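## Task

Lot numbers are printed on the shelf edge directly beneath each shelf spot, and several spots may carry the same number. Bring one cardboard box from lot 451 and one from lot 434 onto the desk so that nothing of either box sticks out beyond the desk's edge. All remaining cardboard boxes must stay on the shelf where they started. If no box of a given lot exists in the storeroom, that lot is skipped. The robot must not topple or be left leaning, or the task fails.

## Robot and tools

Robot: a simulated Hello Robot Stretch 3 with a single arm. It has a two-wheeled base (0.33 m long, 0.34 m wide, rounded rear) that pivots about a point between the drive wheels, 0.05 m behind the front edge. A lift slides up a mast, and a telescoping arm reaches out to the robot's RIGHT side, ending in a wrist (yaw, pitch, roll) and a two-finger gripper. The base cannot strafe, so to shift the gripper forward or back you drive the base. With the arm in and the wrist folded, a turn sweeps a circle of radius 0.28 m; an unfolded level wrist reaches past it.

Frames: the base frame has its origin on the floor between the drive wheels, x forward, y left, z up, in metres. hand_pose is reported in this frame, at the point where closed fingertips meet. The odometry frame is the base frame as it was when the scene began; base_odometry counts wheel rotation only, so slip shows as travel, heading in rad (left positive, -3.142 to 3.142).

Tool move: one action per call. Pick "base", "joints", or both, optionally with "speeds", "pace" or "contact_limits"; or send {"servos": "reboot"} alone to re-enable servos that switched off. "base" holds exactly one key and is a relative offset from the base's last reported position: {"translate_m": d} drives d metres straight (forward positive, -3 to 3); {"rotate_rad": d} spins in place d radians (left positive, -6.4 to 6.4). "joints" is one object of absolute targets by name: lift_m 0 to 1.1 m; arm_m 0 to 0.52 m extension; wrist_yaw_rad -1.345 to 4.42 (0 along the arm, positive toward the front); wrist_pitch_rad -1.57 to 0.451 (0 level, negative tips fingers down); wrist_roll_rad -2.911 to 2.918; gripper_m -0.089 to 0.179 (bigger is wider; fingertip gap is 0.007 m under the value nearly closed, 0.025 m under wide open); head_pan_rad -3.953 to 1.73 (0 forward, positive left, -1.57 along the arm); head_tilt_rad -1.53 to 0.419 (negative down). "pace" is "default" or "max"; "speeds" sets per-motion top speeds (same keys plus translate_m, rotate_rad) up to the max. Default/max: translate 0.12/0.30 m/s, rotate 0.76/1.90 rad/s, lift 0.11/0.15 m/s, arm 0.14/0.40 m/s. The base is capped at 0.10 m/s and 0.63 rad/s unless lift_m < 0.30, arm_m < 0.03 and wrist_yaw_rad > 2.54. "cameras" picks head_camera, nav_camera, wrist_camera or all ([] for none). "blocking" false returns after about 0.5 s while motion continues; a later move overrides only the targets it names. Unknown keys make a call invalid; out-of-range values are refused, and a refusal or an uncommanded stop cancels the remaining move/wait/finished_scene calls in that reply.

contact_limits: arm_m takes a motor_effort percent (negative when retracting); lift_m takes {"down": n, "up": n}, 1 to 100, extra force beyond free motion (below ~12 may trip in free travel; defaults 32-47 down, 21-36 up); translate_m and rotate_rad have no contact stop unless given a value, which trips on either wheel's effort. Each limit goes beside its own command.

Other tools: wait {seconds 0-10}; stop brakes all running motions (status "stopped"); zoom_image {camera, region [x0,y0,x1,y1]} in pixels of that camera's latest image, at most 504x504; finished_scene {scene} ends the current scene irreversibly.

Results: "move" reads "done" or the worst status. Statuses: "moving", "done", "off_target" (rested away from target, may still push), "contact_stop" (that joint goes slack until commanded), "time_out", "torque_fault" (wrist/head servo off; needs reboot), "stopped". on_its_own reports uncommanded behaviour; "held at" is a target, not a reading. motor_effort is percent, positive toward higher values, peak in brackets; wrist_pitch tops out near 45, roll near 72. turned_by_wheels and turned_by_imu give turn since last result; trust the IMU if they disagree by over 0.15. base_tilt in degrees (forward/right positive). lidar_m: 12 sectors of 30 degrees counter-clockwise from straight ahead (4th left, 7th behind, 10th right), sensing a plane 0.17 m up; "-" means nothing or too close. wrist_depth_mm and head_depth_mm are 7x7 grids of median depth. head_camera images arrive rotated (turn clockwise 90 degrees to view upright); nav_camera the other way. Calibration lines give intrinsics and base-to-camera transforms.

Safety: before folding (wrist_yaw_rad 3.0) or unfolding the wrist, put lift_m in 0.32-0.95, wrist_pitch_rad -0.4, roll near 0; once folded the lift may go to 0.25. With yaw below -0.4 keep pitch at -0.5 or lower. Grip by sending gripper_m below the object's width; release with at least 0.05 above it. Pushing on something rigid with the gripper above ~0.45 m, or driving while holding or hooking something fixed, can tip the robot; if tilt appears, back off. Wrist and head never contact-stop. Avoid drops, releasing moving objects, slams, hard hits and heavy pushes; items must stay put after finishing.

Each tool is called as a command line: name --argument value for each argument, lists and objects as JSON in quotes; but a table of rows of numbers goes row by row, as --pt "numbers of a row", without its own name.

## Session

move --joints '{"head_pan_rad": -1.57, "head_tilt_rad": -0.3}'

move --joints '{"head_pan_rad": 1.57, "head_tilt_rad": -0.3}'

move --joints '{"head_pan_rad": -3.14, "head_tilt_rad": -0.3}'

Scene clock: 1.23 s.
move: done
base_odometry: x=+0.000 y=+0.000 heading=+0.000
turned_by_wheels: +0.000
turned_by_imu: +0.000
base_tilt: forward=-0.3 right=-1.2
lidar_m: 0.73 0.72 0.85 1.53 2.66 1.26 1.01 1.12 1.81 1.62 1.39 0.83
head_depth_mm: 1809 1798 1895 2315 2433 2048 1562 / 1926 2021 2122 2088 2106 2012 1556 / 1853 1983 2136 2251 2289 1974 1543 / 1719 1947 2056 2173 2130 1911 1544 / 1586 1861 1961 1936 1826 1830 1536 / 1499 1728 1893 1995 1918 1837 1523 / 1631 1775 1866 1960 1921 1847 1511
base_status: not commanded
joint_positions: lift_m=+0.374 arm_m=+0.001 wrist_yaw_rad=+3.009 wrist_pitch_rad=-0.462 wrist_roll_rad=+0.000 gripper_m=+0.037 head_pan_rad=-1.607 head_tilt_rad=-0.301
joint_status: all done
measured_speeds: all 0
motor_effort: left_wheel=-0.6(0.7) right_wheel=+0.3(1.1) lift_m=+23.5(23.8) arm_m=-5.2(5.4) wrist_yaw_rad=-1.0(1.1) wrist_pitch_rad=+1.9(2.1) wrist_roll_rad=-0.2(0.3) gripper_m=+0.0(0.8) head_pan_rad=+3.0(5.3) head_tilt_rad=-3.3(8.6)
hand_pose: x=+0.0076 y=+0.0712 z=+0.3774 quat_wxyz=(+0.207, +0.697, +0.116, +0.676) (m; base frame)
wrist_depth_mm: - 138 - - - 855 - / - 151 - - - 969 - / - 167 925 - - 947 - / 832 769 203 807 804 800 762 / 698 675 211 656 652 661 661 / 600 601 126 573 129 577 580 / 523 544 289 354 502 513 511
pictures: head_camera (sideways), nav_camera (sideways), wrist_camera
camera_calibration:
head_camera: T_world_to_cam=[[-0.0373073, 0.247586, -0.968147, 1.27574], [0.995363, -0.0767495, -0.0579833, 0.0690661], [-0.0886606, -0.965821, -0.243574, 0.27316], [0, 0, 0, 1]] pos_world=[0.00306702, -0.0467296, 1.30564]
nav_camera: T_world_to_cam=[[0.00723794, -0.271906, 0.962297, -1.20949], [-0.99967, 0.0217501, 0.0136647, 0.0384444], [-0.0246456, -0.962078, -0.271659, 0.306922], [0, 0, 0, 1]] pos_world=[0.0547502, -0.0344218, 1.24674]
wrist_camera: T_world_to_cam=[[0.994963, -0.0965217, -0.0270514, 0.016197], [-0.0806635, -0.610724, -0.787724, 0.37395], [0.0595115, 0.785938, -0.615434, 0.342021], [0, 0, 0, 1]] pos_world=[-0.00630544, -0.0388635, 0.505499]

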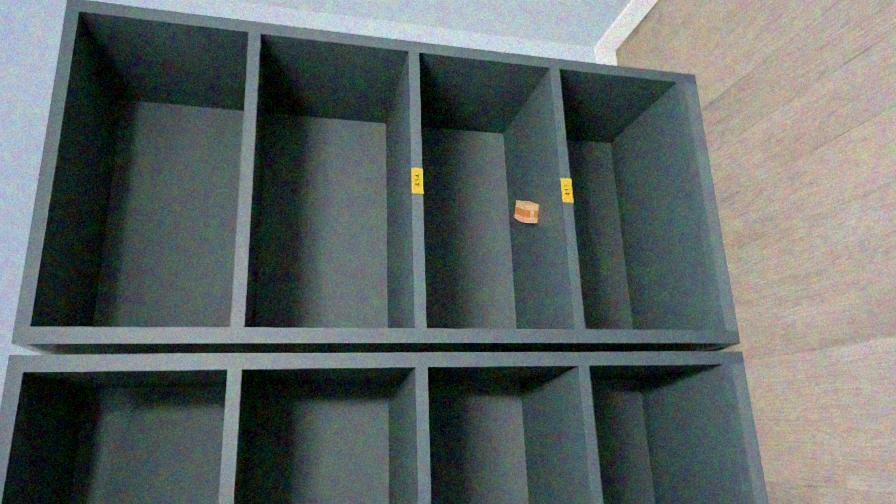

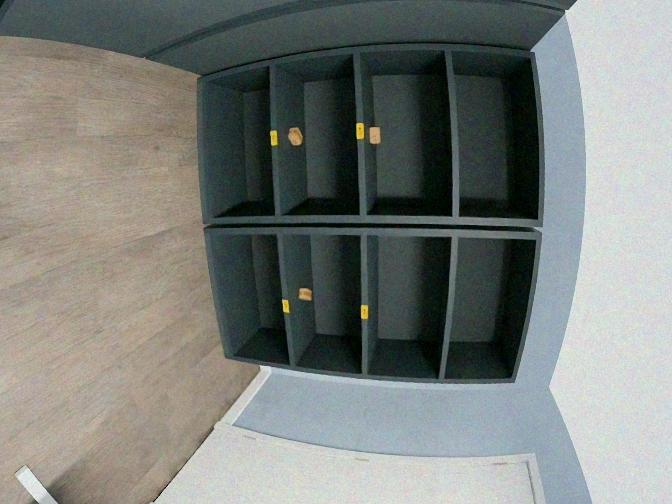

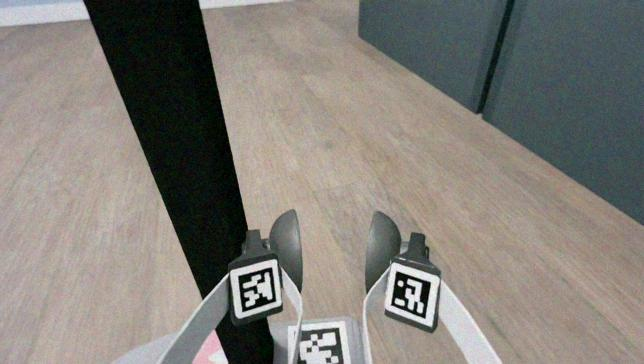

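Scene clock: 4.13 s.
move: done
base_odometry: x=+0.000 y=+0.000 heading=+0.000
turned_by_wheels: +0.000
turned_by_imu: +0.000
base_tilt: forward=-0.4 right=-1.4
lidar_m: 0.72 0.73 0.85 1.53 2.66 1.25 1.01 1.11 1.82 1.63 1.39 0.83
head_depth_mm: 1186 1194 1202 1212 1226 1240 1256 / 1523 1468 1490 1498 1526 1542 1491 / 2436 2541 2693 2822 2706 1920 1543 / 2365 2512 2639 2759 2801 1992 1534 / 2313 2415 2538 2659 2740 1979 1532 / 2261 2357 2474 2592 2645 1976 1522 / 2208 2315 2421 2541 2617 1971 1522
base_status: not commanded
joint_positions: lift_m=+0.374 arm_m=+0.001 wrist_yaw_rad=+3.009 wrist_pitch_rad=-0.462 wrist_roll_rad=+0.000 gripper_m=+0.037 head_pan_rad=+1.578 head_tilt_rad=-0.301
joint_status: all done
measured_speeds: translate_m=+0.000 rotate_rad=+0.000 lift_m=+0.000 arm_m=+0.000 wrist_yaw_rad=+0.000 wrist_pitch_rad=+0.000 wrist_roll_rad=+0.000 head_pan_rad=-0.024 head_tilt_rad=+0.000
motor_effort: left_wheel=+0.1(1.0) right_wheel=-0.2(1.2) lift_m=+23.9(24.3) arm_m=-9.7(10.1) wrist_yaw_rad=-0.1(2.1) wrist_pitch_rad=+1.9(2.0) wrist_roll_rad=+0.1(0.3) gripper_m=+0.8(0.9) head_pan_rad=-2.9(5.4) head_tilt_rad=-0.3(6.0)
hand_pose: x=+0.0076 y=+0.0712 z=+0.3774 quat_wxyz=(+0.207, +0.697, +0.116, +0.676) (m; base frame)
wrist_depth_mm: - 139 - - - 870 - / - 150 - - - 970 - / - 167 914 - - 936 - / 833 775 204 817 802 799 768 / 700 682 212 663 651 667 670 / 598 595 126 573 129 582 582 / 528 533 287 352 500 510 511
pictures: head_camera (sideways), nav_camera (sideways), wrist_camera
camera_calibration:
head_camera: T_world_to_cam=[[0.0480614, -0.245732, -0.968146, 1.27521], [-0.997757, 0.0334005, -0.0580091, 0.0812049], [0.0465913, 0.968762, -0.243576, 0.272345], [0, 0, 0, 1]] pos_world=[0.00704518, 0.0468117, 1.30564]
nav_camera: T_world_to_cam=[[-0.0190596, 0.271349, 0.962292, -1.20931], [0.999671, 0.0217142, 0.013677, 0.026231], [-0.0171842, 0.962236, -0.271673, 0.306944], [0, 0, 0, 1]] pos_world=[-0.0439968, 0.0322229, 1.24674]
wrist_camera: T_world_to_cam=[[0.994963, -0.0965217, -0.0270514, 0.016197], [-0.0806635, -0.610724, -0.787724, 0.37395], [0.0595115, 0.785938, -0.615434, 0.342021], [0, 0, 0, 1]] pos_world=[-0.00630544, -0.0388635, 0.505499]

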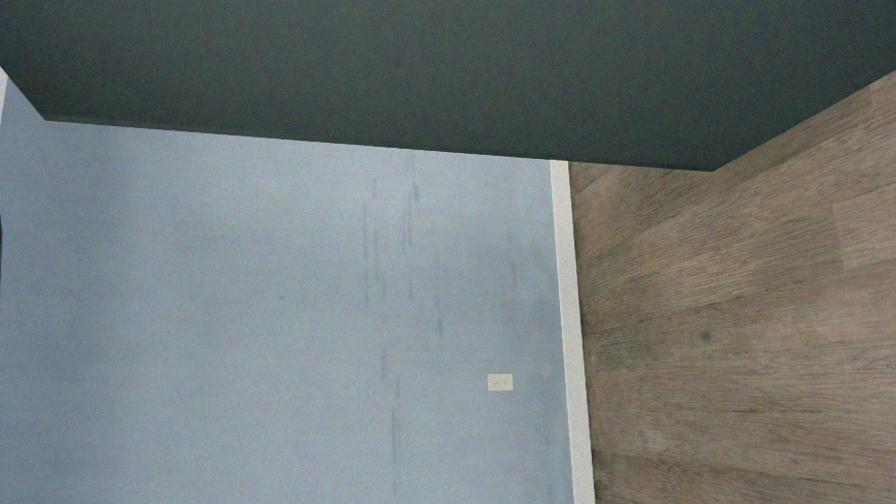

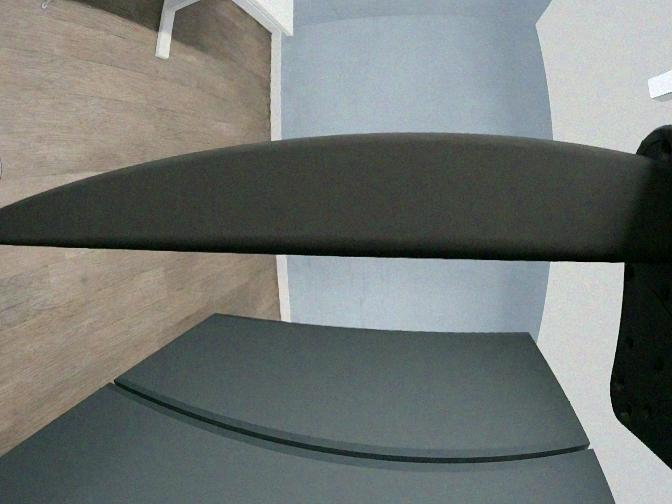

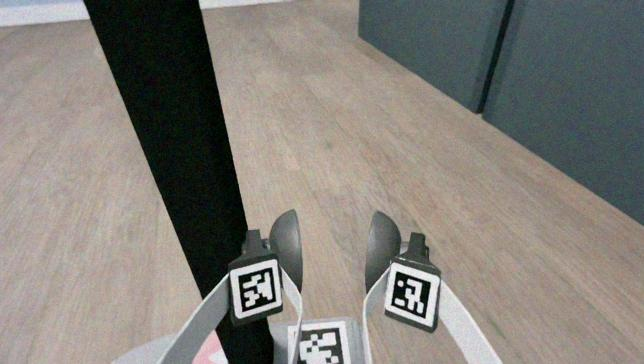

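Scene clock: 7.63 s.
move: done
base_odometry: x=+0.000 y=+0.000 heading=+0.000
turned_by_wheels: +0.000
turned_by_imu: +0.000
base_tilt: forward=-0.2 right=-1.3
lidar_m: 0.73 0.72 0.85 1.53 2.66 1.25 1.01 1.12 1.81 1.63 1.39 0.83
head_depth_mm: 1517 1594 1687 1806 1349 1811 1564 / 1479 1555 1631 1725 1334 1065 1455 / 1436 1508 1585 1673 1324 1050 1488 / 1398 1462 1534 1625 1315 995 1487 / 1359 1417 1496 1571 1303 986 1536 / 1320 1384 1448 1520 1286 940 1390 / 1287 1350 1412 1481 1284 896 1524
base_status: not commanded
joint_positions: lift_m=+0.374 arm_m=+0.001 wrist_yaw_rad=+3.009 wrist_pitch_rad=-0.462 wrist_roll_rad=+0.000 gripper_m=+0.037 head_pan_rad=-3.148 head_tilt_rad=-0.301
joint_status: all done
measured_speeds: translate_m=+0.000 rotate_rad=+0.000 lift_m=+0.000 arm_m=+0.000 wrist_yaw_rad=+0.000 wrist_pitch_rad=+0.000 wrist_roll_rad=+0.000 head_pan_rad=+0.024 head_tilt_rad=+0.000
motor_effort: left_wheel=-0.3(0.8) right_wheel=+0.2(1.1) lift_m=+24.6(24.7) arm_m=-13.0(13.4) wrist_yaw_rad=-0.7(1.6) wrist_pitch_rad=+1.9(2.1) wrist_roll_rad=-0.2(0.3) gripper_m=+0.4(1.1) head_pan_rad=+3.4(5.2) head_tilt_rad=+3.6(4.9)
hand_pose: x=+0.0076 y=+0.0712 z=+0.3774 quat_wxyz=(+0.207, +0.697, +0.116, +0.676) (m; base frame)
wrist_depth_mm: - 139 - - - 857 - / - 151 - - - 976 - / - 167 930 - - 940 - / 831 761 203 807 804 797 759 / 707 664 211 662 660 667 676 / 602 594 126 567 128 582 571 / 524 538 287 355 504 514 510
pictures: head_camera (sideways), nav_camera (sideways), wrist_camera
camera_calibration:
head_camera: T_world_to_cam=[[0.246389, 0.0445595, -0.968146, 1.27401], [-0.0474772, -0.997188, -0.0579789, 0.0754353], [-0.968007, 0.0602502, -0.243581, 0.278513], [0, 0, 0, 1]] pos_world=[-0.0407179, 0.0016735, 1.30564]
nav_camera: T_world_to_cam=[[-0.271579, -0.015232, 0.962296, -1.20779], [-0.00761139, 0.999877, 0.0136788, 0.0324516], [-0.962386, -0.00360955, -0.271662, 0.312633], [0, 0, 0, 1]] pos_world=[-0.0268913, -0.0497163, 1.24674]
wrist_camera: T_world_to_cam=[[0.994963, -0.0965217, -0.0270514, 0.016197], [-0.0806635, -0.610724, -0.787724, 0.37395], [0.0595115, 0.785938, -0.615434, 0.342021], [0, 0, 0, 1]] pos_world=[-0.00630544, -0.0388635, 0.505499]

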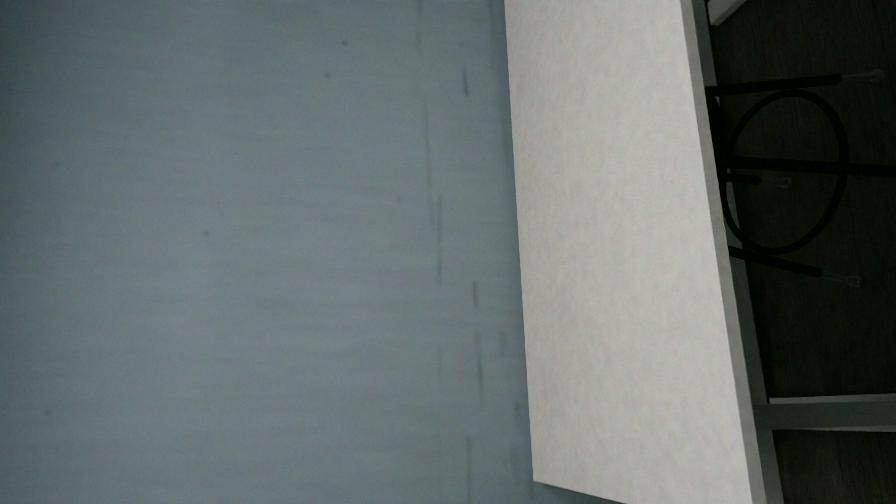

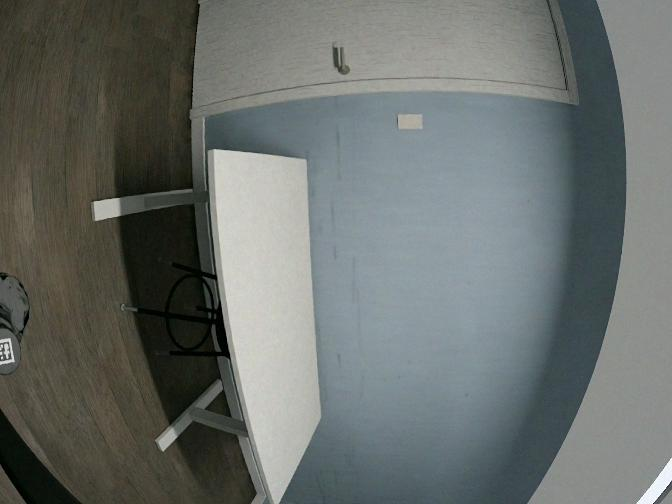

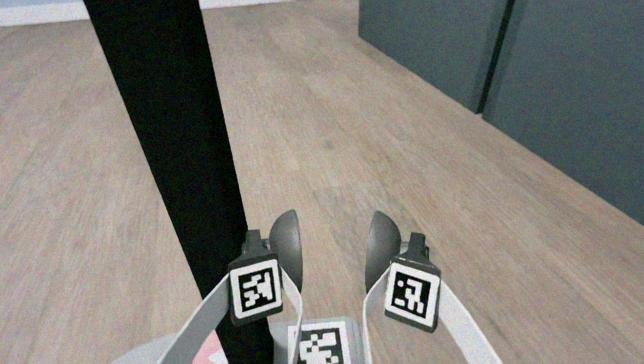

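move --joints '{"head_pan_rad": -0.5, "head_tilt_rad": -0.3}' --cameras '["head_camera","nav_camera"]'

move --joints '{"head_pan_rad": 0.4, "head_tilt_rad": -0.3}' --cameras '["head_camera","nav_camera"]'

move --joints '{"head_pan_rad": -1.57, "head_tilt_rad": -0.3}' --cameras '["head_camera","nav_camera"]'

zoom_image --camera "nav_camera" --region '[190, 40, 550, 390]'

Scene clock: 20.73 s.
move: done
base_odometry: x=+0.000 y=+0.000 heading=+0.000
turned_by_wheels: +0.000
turned_by_imu: +0.000
base_tilt: forward=-0.4 right=-1.4
lidar_m: 0.72 0.73 0.85 1.53 2.66 1.26 1.01 1.11 1.82 1.63 1.40 0.83
head_depth_mm: 1144 1228 1325 1442 1583 1747 1565 / 1010 1078 1149 1246 1350 1464 1509 / 907 966 1016 1087 1167 1253 1350 / 821 868 909 967 1026 1091 1173 / 754 789 828 871 924 976 1037 / 694 724 755 795 829 875 927 / 644 670 697 725 759 798 836
base_status: not commanded
joint_positions: lift_m=+0.374 arm_m=+0.001 wrist_yaw_rad=+3.009 wrist_pitch_rad=-0.462 wrist_roll_rad=+0.000 gripper_m=+0.037 head_pan_rad=-0.492 head_tilt_rad=-0.300
joint_status: all done
measured_speeds: translate_m=+0.000 rotate_rad=+0.000 lift_m=+0.000 arm_m=+0.000 wrist_yaw_rad=+0.000 wrist_pitch_rad=+0.000 wrist_roll_rad=+0.000 head_pan_rad=-0.024 head_tilt_rad=+0.000
motor_effort: left_wheel=-0.3(0.8) right_wheel=+0.3(1.4) lift_m=+24.9(25.4) arm_m=-12.8(13.6) wrist_yaw_rad=+0.1(1.5) wrist_pitch_rad=+1.8(2.0) wrist_roll_rad=+0.0(0.4) gripper_m=+0.5(1.0) head_pan_rad=-3.4(6.2) head_tilt_rad=+4.7(8.8)
hand_pose: x=+0.0076 y=+0.0712 z=+0.3774 quat_wxyz=(+0.207, +0.697, +0.116, +0.676) (m; base frame)
wrist_depth_mm: - 139 - - - 867 - / - 151 - - - 972 - / - 167 928 - - 921 - / 839 766 204 803 801 812 754 / 694 677 211 648 655 669 664 / 607 600 126 569 129 577 583 / 525 543 289 354 499 510 508
pictures: head_camera (sideways), nav_camera (sideways)
camera_calibration:
head_camera: T_world_to_cam=[[-0.237373, 0.0746662, -0.968545, 1.27752], [0.507104, 0.859932, -0.0579888, 0.0719995], [0.828553, -0.504918, -0.241988, 0.265459], [0, 0, 0, 1]] pos_world=[0.0467891, -0.0232668, 1.30574]
nav_camera: T_world_to_cam=[[0.245935, -0.112419, 0.962745, -1.21157], [-0.459519, -0.888062, 0.0136867, 0.0351356], [0.853439, -0.445766, -0.270064, 0.299542], [0, 0, 0, 1]] pos_world=[0.0584729, 0.0285244, 1.24685]

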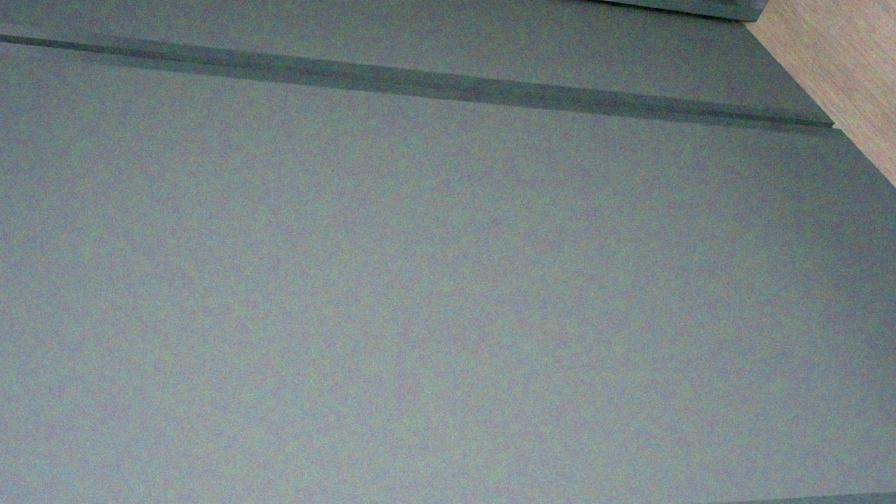

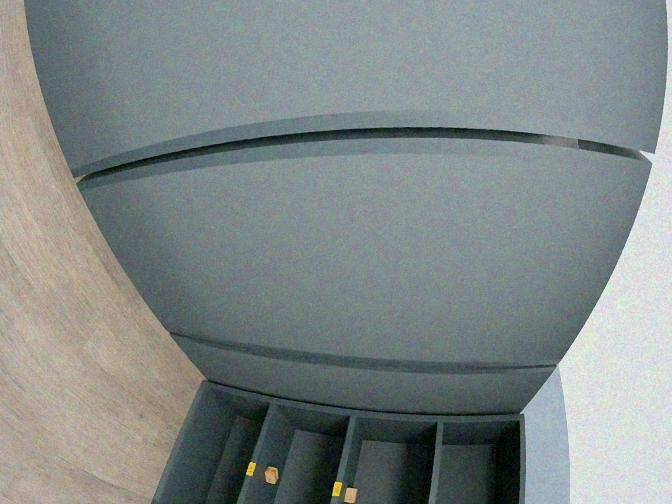

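Scene clock: 21.77 s.
move: done
base_odometry: x=+0.000 y=+0.000 heading=+0.000
turned_by_wheels: +0.000
turned_by_imu: +0.000
base_tilt: forward=-0.3 right=-1.3
lidar_m: 0.72 0.72 0.85 1.53 2.66 1.26 1.01 1.11 1.82 1.63 1.40 0.83
head_depth_mm: 583 607 633 665 698 735 778 / 593 619 646 677 713 750 794 / 603 629 659 691 727 765 811 / 615 640 671 706 742 784 832 / 625 651 686 720 761 802 851 / 636 666 699 736 777 821 876 / 647 681 715 752 793 844 896
base_status: not commanded
joint_positions: lift_m=+0.374 arm_m=+0.001 wrist_yaw_rad=+3.009 wrist_pitch_rad=-0.462 wrist_roll_rad=+0.000 gripper_m=+0.037 head_pan_rad=+0.423 head_tilt_rad=-0.300
joint_status: all done
measured_speeds: all 0
motor_effort: left_wheel=-0.3(0.8) right_wheel=+0.5(1.3) lift_m=+24.5(25.5) arm_m=-12.6(13.4) wrist_yaw_rad=+0.4(1.7) wrist_pitch_rad=+1.8(2.1) wrist_roll_rad=+0.1(0.3) gripper_m=+0.3(1.0) head_pan_rad=-0.6(5.9) head_tilt_rad=+4.2(7.6)
hand_pose: x=+0.0076 y=+0.0712 z=+0.3774 quat_wxyz=(+0.207, +0.697, +0.116, +0.676) (m; base frame)
wrist_depth_mm: - 139 - - - 860 - / - 151 - - - 980 - / - 167 929 - - 954 - / 823 774 203 814 807 784 766 / 706 674 211 657 649 679 663 / 597 598 126 571 128 585 583 / 521 545 289 353 501 511 510
pictures: head_camera (sideways), nav_camera (sideways)
camera_calibration:
head_camera: T_world_to_cam=[[-0.204006, -0.142494, -0.968544, 1.27731], [-0.371873, 0.926471, -0.0579757, 0.0773537], [0.905589, 0.348348, -0.241995, 0.265], [0, 0, 0, 1]] pos_world=[0.0493627, 0.0180301, 1.30574]
nav_camera: T_world_to_cam=[[0.239147, 0.126253, 0.96274, -1.21152], [0.423131, -0.905965, 0.0137003, 0.0297455], [0.873939, 0.404089, -0.270081, 0.299468], [0, 0, 0, 1]] pos_world=[0.0154285, 0.0588941, 1.24685]

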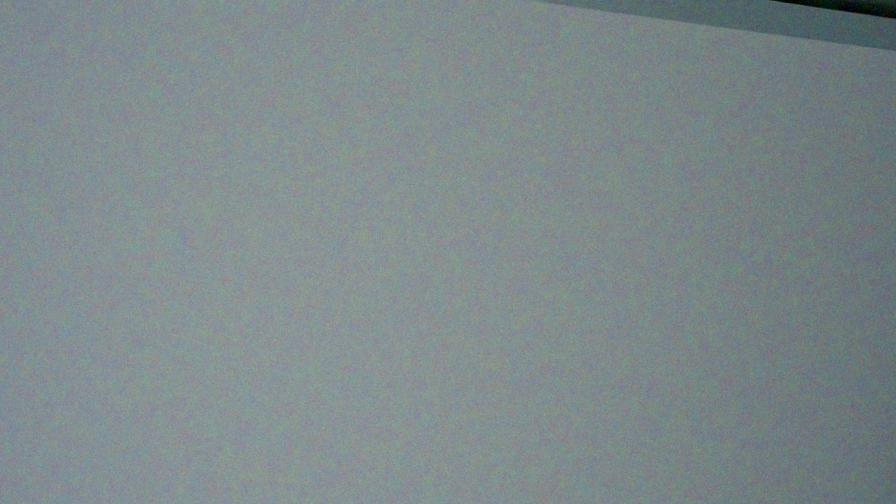

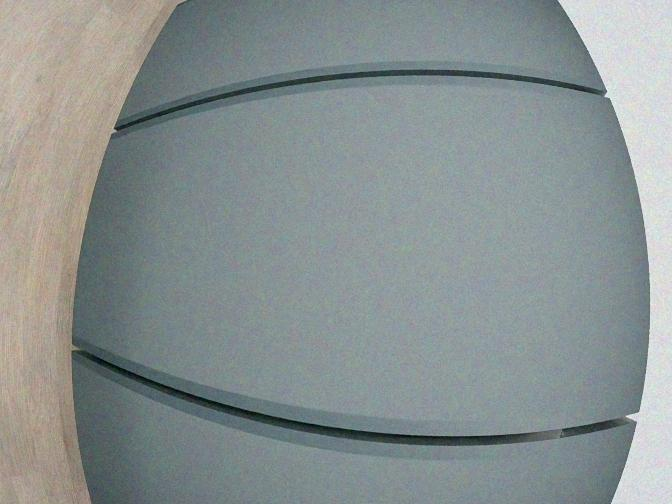

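Scene clock: 24.17 s.
move: done
base_odometry: x=+0.000 y=+0.000 heading=+0.000
turned_by_wheels: +0.000
turned_by_imu: +0.000
base_tilt: forward=-0.3 right=-1.3
lidar_m: 0.72 0.72 0.85 1.53 2.66 1.25 1.01 1.11 1.82 1.63 1.39 0.83
head_depth_mm: 1801 1822 1893 1984 2423 2035 1573 / 1929 2005 2162 2174 2179 2003 1551 / 1847 1981 2093 2222 2316 1938 1550 / 1708 1931 2028 2127 2150 1897 1538 / 1429 1483 1554 1689 1757 1825 1545 / 1610 1806 1923 2036 2056 1874 1530 / 1630 1780 1873 1951 1926 1864 1518
base_status: not commanded
joint_positions: lift_m=+0.374 arm_m=+0.001 wrist_yaw_rad=+3.009 wrist_pitch_rad=-0.462 wrist_roll_rad=+0.000 gripper_m=+0.037 head_pan_rad=-1.578 head_tilt_rad=-0.300
joint_status: all done
measured_speeds: translate_m=+0.000 rotate_rad=+0.000 lift_m=+0.000 arm_m=+0.000 wrist_yaw_rad=+0.000 wrist_pitch_rad=+0.000 wrist_roll_rad=+0.000 head_pan_rad=+0.024 head_tilt_rad=+0.000
motor_effort: left_wheel=-0.4(0.8) right_wheel=+0.5(1.2) lift_m=+25.1(25.7) arm_m=-13.1(13.5) wrist_yaw_rad=-0.5(1.6) wrist_pitch_rad=+1.9(2.0) wrist_roll_rad=-0.3(0.5) gripper_m=+0.1(1.0) head_pan_rad=+4.0(5.7) head_tilt_rad=+3.9(7.6)
hand_pose: x=+0.0076 y=+0.0712 z=+0.3774 quat_wxyz=(+0.207, +0.697, +0.116, +0.676) (m; base frame)
wrist_depth_mm: - 139 - - - 862 - / - 151 - - - 982 - / - 167 915 - - 930 - / 824 773 204 821 815 801 770 / 695 672 211 658 661 679 666 / 598 594 126 577 128 578 574 / 528 538 288 353 502 511 510
pictures: head_camera (sideways), nav_camera (sideways)
camera_calibration:
head_camera: T_world_to_cam=[[-0.0445185, 0.244811, -0.968548, 1.27634], [0.99716, -0.048068, -0.0579833, 0.0690479], [-0.0607511, -0.968379, -0.241975, 0.270883], [0, 0, 0, 1]] pos_world=[0.00442519, -0.0468241, 1.30574]
nav_camera: T_world_to_cam=[[0.0150868, -0.269998, 0.962743, -1.21017], [-0.999881, -0.00706877, 0.0136863, 0.038408], [0.00311012, -0.962835, -0.270073, 0.304704], [0, 0, 0, 1]] pos_world=[0.0557133, -0.0330935, 1.24685]

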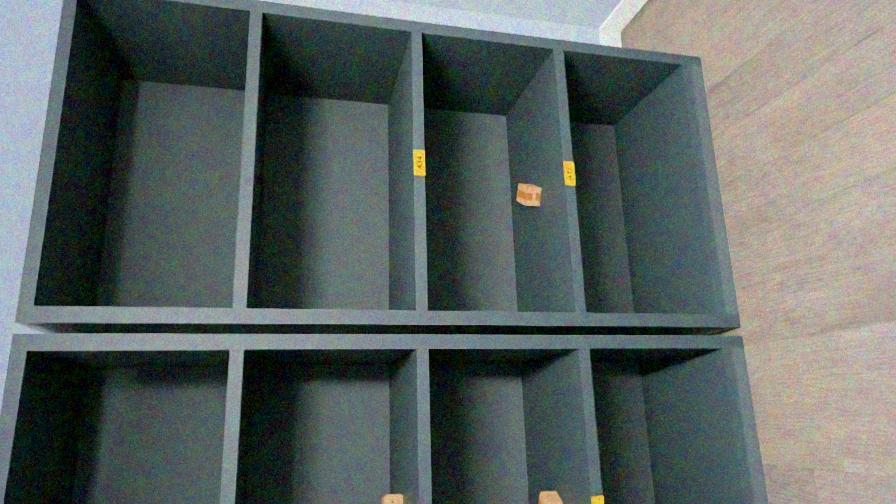

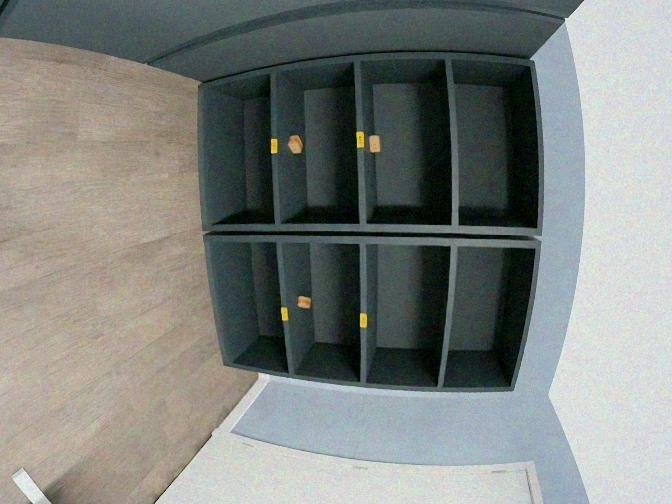

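Scaled by 1.400 from the camera's 672x504 image, which has a finer 792x594 frame.

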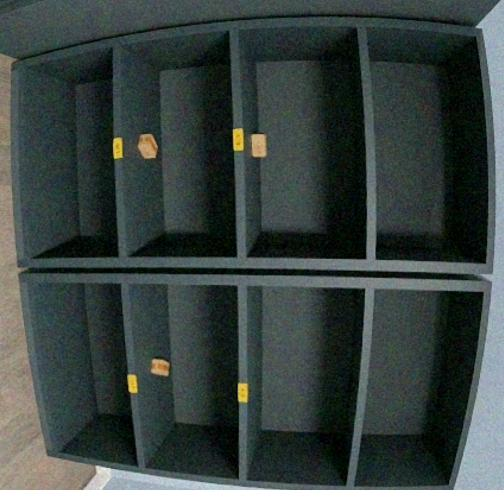

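zoom_image --camera "head_camera" --region '[380, 130, 610, 230]'

move --joints '{"head_pan_rad": -1.2, "head_tilt_rad": -0.3}' --cameras '["head_camera"]'

zoom_image --camera "head_camera" --region '[350, 100, 650, 400]'

Scaled by 2.191 from the camera's 896x504 image, which has a finer 1280x720 frame.

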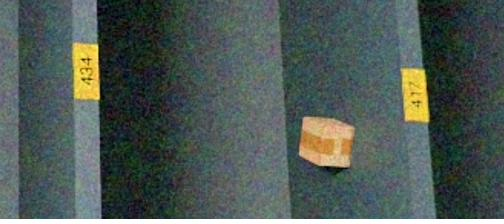

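Scene clock: 32.60 s.
move: done
base_odometry: x=+0.000 y=+0.000 heading=+0.000
turned_by_wheels: +0.000
turned_by_imu: +0.000
base_tilt: forward=-0.3 right=-1.2
lidar_m: 0.72 0.73 0.85 1.53 2.66 1.26 1.01 1.11 1.81 1.63 1.39 0.83
head_depth_mm: 1389 1441 1874 2006 2041 1938 1567 / 1586 1810 1885 1631 1709 1783 1556 / 1681 1861 1939 2053 1999 1902 1548 / 1706 1884 1983 2072 2120 1889 1528 / 1736 1903 2007 2120 2109 1889 1543 / 1579 1673 1779 1811 1852 1872 1534 / 1418 1446 1485 1530 1579 1629 1513
base_status: not commanded
joint_positions: lift_m=+0.374 arm_m=+0.001 wrist_yaw_rad=+3.009 wrist_pitch_rad=-0.462 wrist_roll_rad=+0.000 gripper_m=+0.037 head_pan_rad=-1.188 head_tilt_rad=-0.300
joint_status: all done
measured_speeds: all 0
motor_effort: left_wheel=-0.1(0.6) right_wheel=+0.7(1.0) lift_m=+25.8(26.1) arm_m=-12.6(13.2) wrist_yaw_rad=-0.6(2.1) wrist_pitch_rad=+1.9(2.1) wrist_roll_rad=+0.0(0.2) gripper_m=+0.3(0.8) head_pan_rad=+1.6(5.7) head_tilt_rad=+2.6(7.1)
hand_pose: x=+0.0076 y=+0.0712 z=+0.3774 quat_wxyz=(+0.207, +0.697, +0.116, +0.676) (m; base frame)
wrist_depth_mm: - 138 - - - 854 - / - 150 - - - 977 - / - 167 924 - - 925 - / 840 768 204 825 809 797 754 / 691 674 212 659 660 669 666 / 599 604 126 574 128 587 580 / 522 538 287 353 503 517 509
pictures: head_camera (sideways)
camera_calibration:
head_camera: T_world_to_cam=[[-0.134247, 0.209493, -0.968551, 1.27688], [0.940524, 0.334747, -0.0579583, 0.0693446], [0.312077, -0.918726, -0.241972, 0.268633], [0, 0, 0, 1]] pos_world=[0.0223631, -0.0439104, 1.30574]

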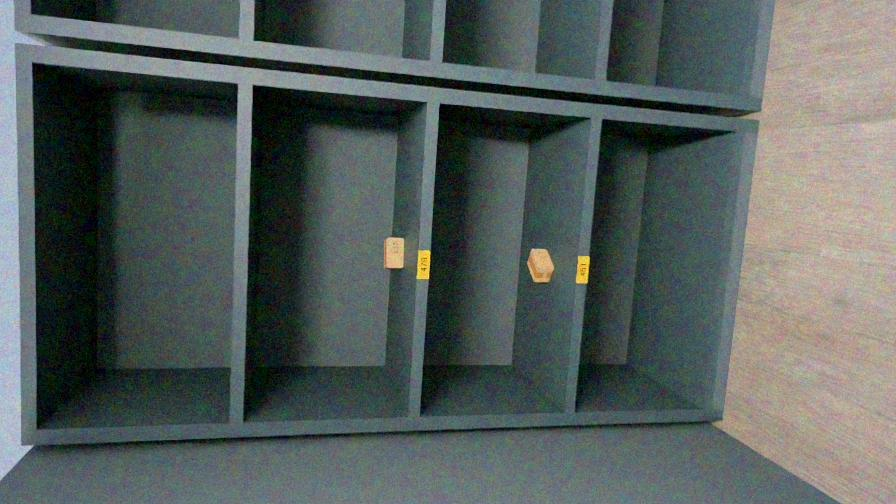

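Scaled by 1.680 from the camera's 896x504 image, which has a finer 1280x720 frame.

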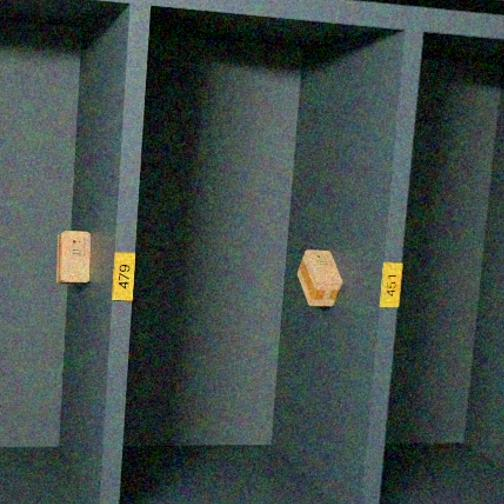

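move --base '{"rotate_rad": -1.128}' --joints '{"lift_m": 0.28}' --pace "max" --cameras '[]'

move --base '{"translate_m": 0.97}' --pace "max" --cameras '[]'

move --base '{"rotate_rad": 1.363}' --joints '{"head_pan_rad": -1.57, "head_tilt_rad": -0.5}' --pace "max"

Scene clock: 114.20 s.
move: done
base_odometry: x=+0.000 y=+0.000 heading=-1.128
turned_by_wheels: -1.128
turned_by_imu: -1.106
base_tilt: forward=-0.4 right=-1.3
lidar_m: 1.56 0.86 0.73 0.72 0.82 1.36 2.66 1.26 1.01 1.11 1.75 1.63
head_depth_mm: 1339 1382 1451 1510 1574 1614 1551 / 1414 1463 1524 1579 1652 1720 1559 / 1504 1563 1626 1700 1782 1839 1546 / 1609 1672 1759 1839 1916 1929 1537 / 1711 1790 1880 1968 2073 2002 1540 / 1868 1967 2076 2170 2302 1989 1522 / 2014 2148 2266 2377 2460 1966 1522
base_status: done
joint_positions: lift_m=+0.280 arm_m=+0.001 wrist_yaw_rad=+3.009 wrist_pitch_rad=-0.463 wrist_roll_rad=+0.000 gripper_m=+0.037 head_pan_rad=-1.200 head_tilt_rad=-0.300
joint_status: all done
measured_speeds: all 0
motor_effort: left_wheel=+5.9(14.1) right_wheel=-8.5(14.1) lift_m=+30.2(31.0) arm_m=-11.9(13.5) wrist_yaw_rad=-0.1(1.3) wrist_pitch_rad=+2.1(2.2) wrist_roll_rad=+0.1(0.3) gripper_m=+0.3(1.0) head_pan_rad=-3.1(3.6) head_tilt_rad=+2.1(3.0)
hand_pose: x=+0.0076 y=+0.0711 z=+0.2828 quat_wxyz=(+0.208, +0.697, +0.117, +0.676) (m; base frame)
wrist_depth_mm: - 138 - - - - - / - 151 161 - - - - / 834 167 210 779 780 762 750 / 671 630 203 660 646 657 641 / 573 558 212 539 530 551 545 / 490 297 126 286 128 468 468 / 262 267 247 258 399 418 415
pictures: none
No camera images: "cameras" was empty.

Scene clock: 118.80 s.
move: done
base_odometry: x=+0.416 y=-0.876 heading=-1.128
turned_by_wheels: +0.000
turned_by_imu: +0.001
base_tilt: forward=-0.4 right=-1.3
lidar_m: 0.96 0.61 0.51 0.51 0.58 0.97 3.58 1.61 1.75 1.49 0.81 0.78
head_depth_mm: 1544 1592 1649 1700 1766 1803 1563 / 1633 1678 1749 1828 1909 1937 1563 / 1295 1370 1443 1892 1992 1936 1540 / 1365 1417 1498 1517 1603 1673 1501 / 1442 1493 1592 1428 1699 1304 1440 / 1331 1320 1451 1256 1524 1179 1393 / 1195 1191 1294 1231 1382 1125 938
base_status: done
joint_positions: lift_m=+0.280 arm_m=+0.001 wrist_yaw_rad=+3.009 wrist_pitch_rad=-0.463 wrist_roll_rad=+0.000 gripper_m=+0.037 head_pan_rad=-1.200 head_tilt_rad=-0.300
joint_status: not commanded
measured_speeds: all 0
motor_effort: left_wheel=+2.0(16.1) right_wheel=+5.7(10.5) lift_m=+27.8(31.2) arm_m=-10.8(13.1) wrist_yaw_rad=+0.1(1.9) wrist_pitch_rad=+2.0(2.2) wrist_roll_rad=-0.2(0.4) gripper_m=+0.4(1.1) head_pan_rad=-2.2(3.5) head_tilt_rad=+0.6(2.5)
hand_pose: x=+0.0076 y=+0.0711 z=+0.2827 quat_wxyz=(+0.208, +0.697, +0.117, +0.676) (m; base frame)
wrist_depth_mm: - 139 - - - 494 469 / - 150 162 - - 540 - / - 166 176 - - 587 - / 673 620 203 641 629 621 618 / 572 558 211 536 532 543 545 / 487 298 126 285 129 472 470 / 262 267 248 258 397 418 411
pictures: none
No camera images: "cameras" was empty.

Scene clock: 120.80 s.
move: done
base_odometry: x=+0.416 y=-0.876 heading=+0.235
turned_by_wheels: +1.363
turned_by_imu: +1.336
base_tilt: forward=-0.4 right=-1.3
lidar_m: 0.51 0.53 0.73 1.98 2.16 1.61 1.75 1.49 0.78 1.13 0.73 0.53
head_depth_mm: 841 996 1046 847 1020 946 1049 / 865 1007 1069 834 1245 994 1211 / 892 1007 1068 825 1236 984 1232 / 924 1005 1069 810 1230 980 1233 / 930 1001 1071 801 1225 973 1228 / 925 999 1066 792 1208 965 1215 / 927 996 1063 782 1209 963 1213
base_status: done
joint_positions: lift_m=+0.280 arm_m=+0.001 wrist_yaw_rad=+3.009 wrist_pitch_rad=-0.463 wrist_roll_rad=+0.000 gripper_m=+0.037 head_pan_rad=-1.574 head_tilt_rad=-0.501
joint_status: all done
measured_speeds: all 0
motor_effort: left_wheel=-6.1(15.2) right_wheel=+7.5(14.1) lift_m=+28.9(31.5) arm_m=-12.8(13.4) wrist_yaw_rad=-0.4(1.3) wrist_pitch_rad=+2.1(2.2) wrist_roll_rad=-0.1(0.3) gripper_m=+0.1(0.9) head_pan_rad=+3.2(4.0) head_tilt_rad=-3.0(6.9)
hand_pose: x=+0.0076 y=+0.0711 z=+0.2828 quat_wxyz=(+0.208, +0.697, +0.117, +0.676) (m; base frame)
wrist_depth_mm: - 139 - - - - - / - 150 - - - 924 - / 849 168 757 824 806 749 - / 690 623 203 661 652 643 617 / 570 560 211 534 537 546 540 / 491 296 126 285 129 473 467 / 262 267 248 257 397 418 414
pictures: head_camera (sideways), nav_camera (sideways), wrist_camera
camera_calibration:
head_camera: T_world_to_cam=[[-0.0448713, 0.43373, -0.899925, 1.18676], [0.99738, -0.0317219, -0.0650193, 0.0781626], [-0.0567481, -0.900484, -0.43117, 0.517058], [0, 0, 0, 1]] pos_world=[0.00463557, -0.046649, 1.29601]
nav_camera: T_world_to_cam=[[0.0154735, -0.457354, 0.88915, -1.11412], [-0.999855, -0.0133989, 0.010508, 0.0426035], [0.00710777, -0.889184, -0.457495, 0.548593], [0, 0, 0, 1]] pos_world=[0.0559373, -0.021176, 1.24115]
wrist_camera: T_world_to_cam=[[0.994955, -0.0966079, -0.0270336, 0.0136272], [-0.0807619, -0.611504, -0.787109, 0.299149], [0.0595099, 0.785322, -0.616221, 0.2841], [0, 0, 0, 1]] pos_world=[-0.00630538, -0.0388622, 0.4109]

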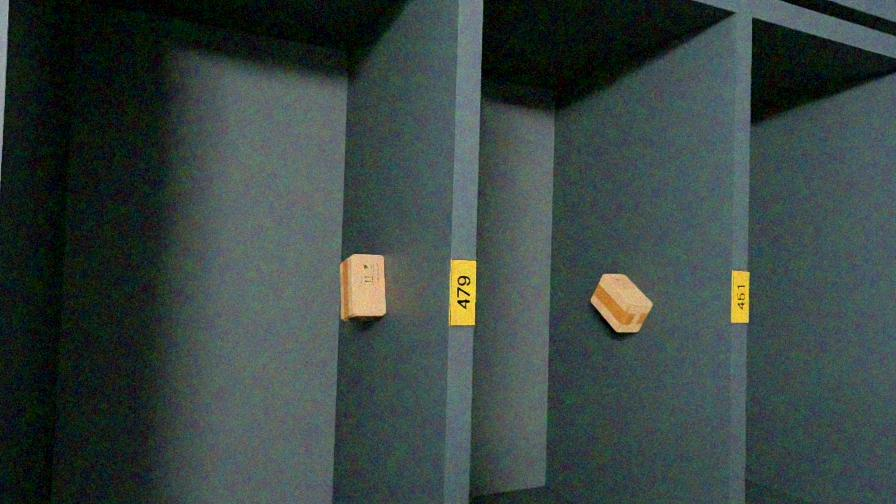

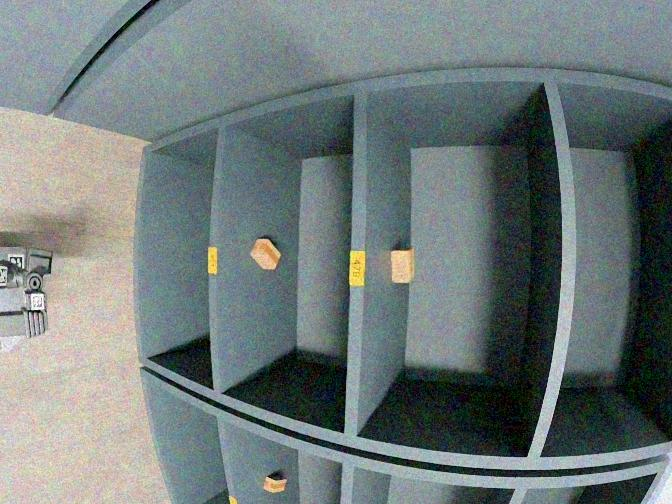

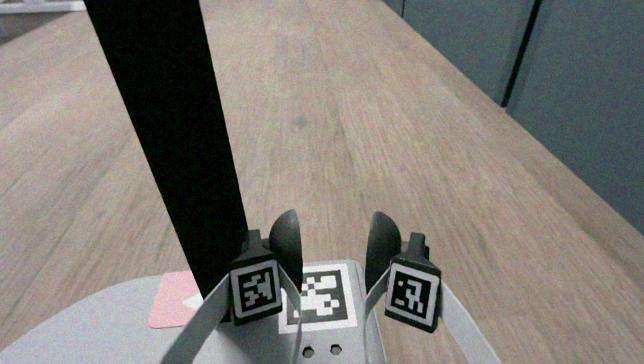

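zoom_image --camera "head_camera" --region '[560, 250, 760, 350]'

move --base '{"rotate_rad": 0.068}' --joints '{"lift_m": 0.6}' --pace "max" --cameras '[]'

move --joints '{"wrist_yaw_rad": 0.0, "gripper_m": 0.17}'

Scaled by 2.520 from the camera's 896x504 image, which has a finer 1280x720 frame.

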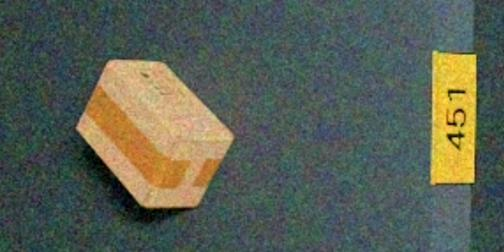

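Scene clock: 139.07 s.
move: done
base_odometry: x=+0.416 y=-0.876 heading=+0.303
turned_by_wheels: +0.068
turned_by_imu: +0.066
base_tilt: forward=-0.3 right=-1.4
lidar_m: 0.51 0.54 0.78 3.57 2.15 1.60 1.75 1.49 0.78 1.13 0.68 0.52
head_depth_mm: 837 990 1060 787 1154 966 1126 / 865 992 1062 781 1245 962 1234 / 892 995 1061 825 1243 989 1234 / 925 1009 1066 813 1230 980 1232 / 934 1012 1076 802 1220 977 1223 / 942 1020 1080 796 1217 1001 1213 / 949 1008 1043 839 1114 996 1177
base_status: done
joint_positions: lift_m=+0.600 arm_m=+0.001 wrist_yaw_rad=+3.009 wrist_pitch_rad=-0.463 wrist_roll_rad=+0.000 gripper_m=+0.037 head_pan_rad=-1.570 head_tilt_rad=-0.501
joint_status: all done
measured_speeds: all 0
motor_effort: left_wheel=-6.2(13.1) right_wheel=+7.6(12.5) lift_m=+28.8(33.8) arm_m=-9.1(11.1) wrist_yaw_rad=-0.4(1.8) wrist_pitch_rad=+2.2(2.2) wrist_roll_rad=-0.3(0.3) gripper_m=+0.6(0.9) head_pan_rad=+3.6(3.7) head_tilt_rad=+3.0(3.2)
hand_pose: x=+0.0076 y=+0.0710 z=+0.6027 quat_wxyz=(+0.208, +0.697, +0.117, +0.676) (m; base frame)
wrist_depth_mm: - 138 - - - - - / - 151 - - - - - / - 168 - - - - - / - - 204 - - - - / - - 212 927 945 973 - / 869 865 126 825 129 850 - / 758 751 287 744 720 744 -
pictures: none
No camera images: "cameras" was empty.

Scene clock: 141.57 s.
move: done
base_odometry: x=+0.416 y=-0.876 heading=+0.303
turned_by_wheels: +0.000
turned_by_imu: +0.000
base_tilt: forward=-0.2 right=-1.2
lidar_m: 0.51 0.54 0.78 3.56 2.15 1.61 1.75 1.49 0.78 1.13 0.68 0.52
head_depth_mm: 826 990 1060 790 1157 966 1129 / 854 992 1066 783 1247 963 1245 / 884 999 1057 824 1239 987 1240 / 916 1006 1066 814 1232 977 1229 / 934 1011 1076 803 1227 973 1222 / 940 1017 1079 799 1214 1001 1220 / 947 1014 1050 842 1115 995 1183
base_status: not commanded
joint_positions: lift_m=+0.600 arm_m=+0.001 wrist_yaw_rad=+0.003 wrist_pitch_rad=-0.463 wrist_roll_rad=+0.000 gripper_m=+0.170 head_pan_rad=-1.570 head_tilt_rad=-0.500
joint_status: all done
measured_speeds: all 0
motor_effort: left_wheel=-6.7(6.8) right_wheel=+6.8(8.0) lift_m=+23.2(27.7) arm_m=-8.1(9.8) wrist_yaw_rad=-2.4(6.3) wrist_pitch_rad=+2.2(2.3) wrist_roll_rad=+0.0(0.3) gripper_m=+0.9(83.8) head_pan_rad=+3.1(3.3) head_tilt_rad=+4.0(4.8)
hand_pose: x=-0.0208 y=-0.3640 z=+0.6027 quat_wxyz=(+0.689, +0.164, -0.688, -0.162) (m; base frame)
wrist_depth_mm: - - - 579 - - - / - - - - - - - / - - - - - - - / - - - - - - - / - 143 - - - - 539 / - 126 - - - - - / - 735 745 752 726 717 106
pictures: head_camera (sideways), nav_camera (sideways), wrist_camera
camera_calibration:
head_camera: T_world_to_cam=[[-0.0466997, 0.432395, -0.900474, 1.18752], [0.997512, -0.0274749, -0.0649252, 0.0780396], [-0.0528138, -0.901266, -0.430036, 0.515586], [0, 0, 0, 1]] pos_world=[0.00484122, -0.0466521, 1.29611]
nav_camera: T_world_to_cam=[[0.0174438, -0.456097, 0.889759, -1.11488], [-0.999787, -0.0177427, 0.0105059, 0.0426362], [0.010995, -0.889753, -0.45631, 0.547059], [0, 0, 0, 1]] pos_world=[0.05606, -0.02099, 1.24116]
wrist_camera: T_world_to_cam=[[-0.998882, -0.0387352, -0.0270816, -0.011981], [-0.00259934, 0.617148, -0.786843, 0.731355], [0.0471919, -0.785893, -0.616559, 0.252633], [0, 0, 0, 1]] pos_world=[-0.0219888, -0.253276, 0.7309]

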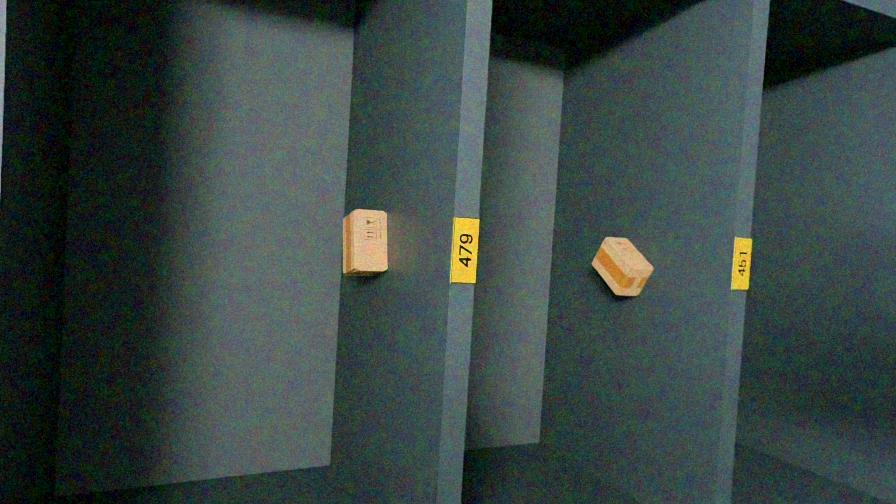

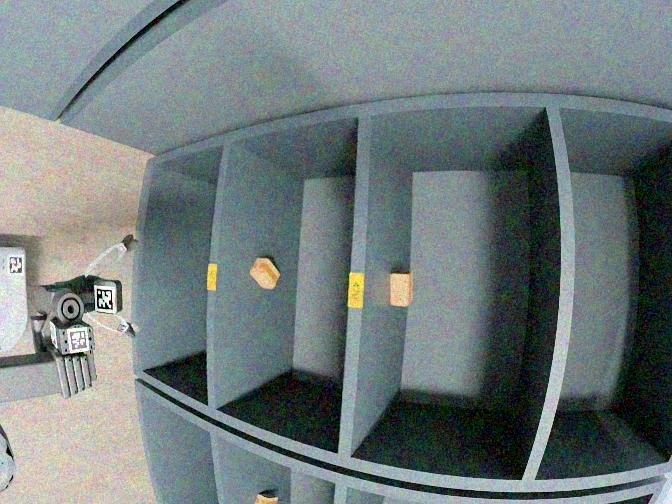

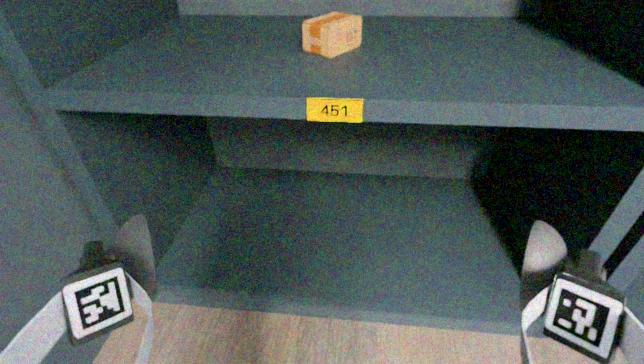

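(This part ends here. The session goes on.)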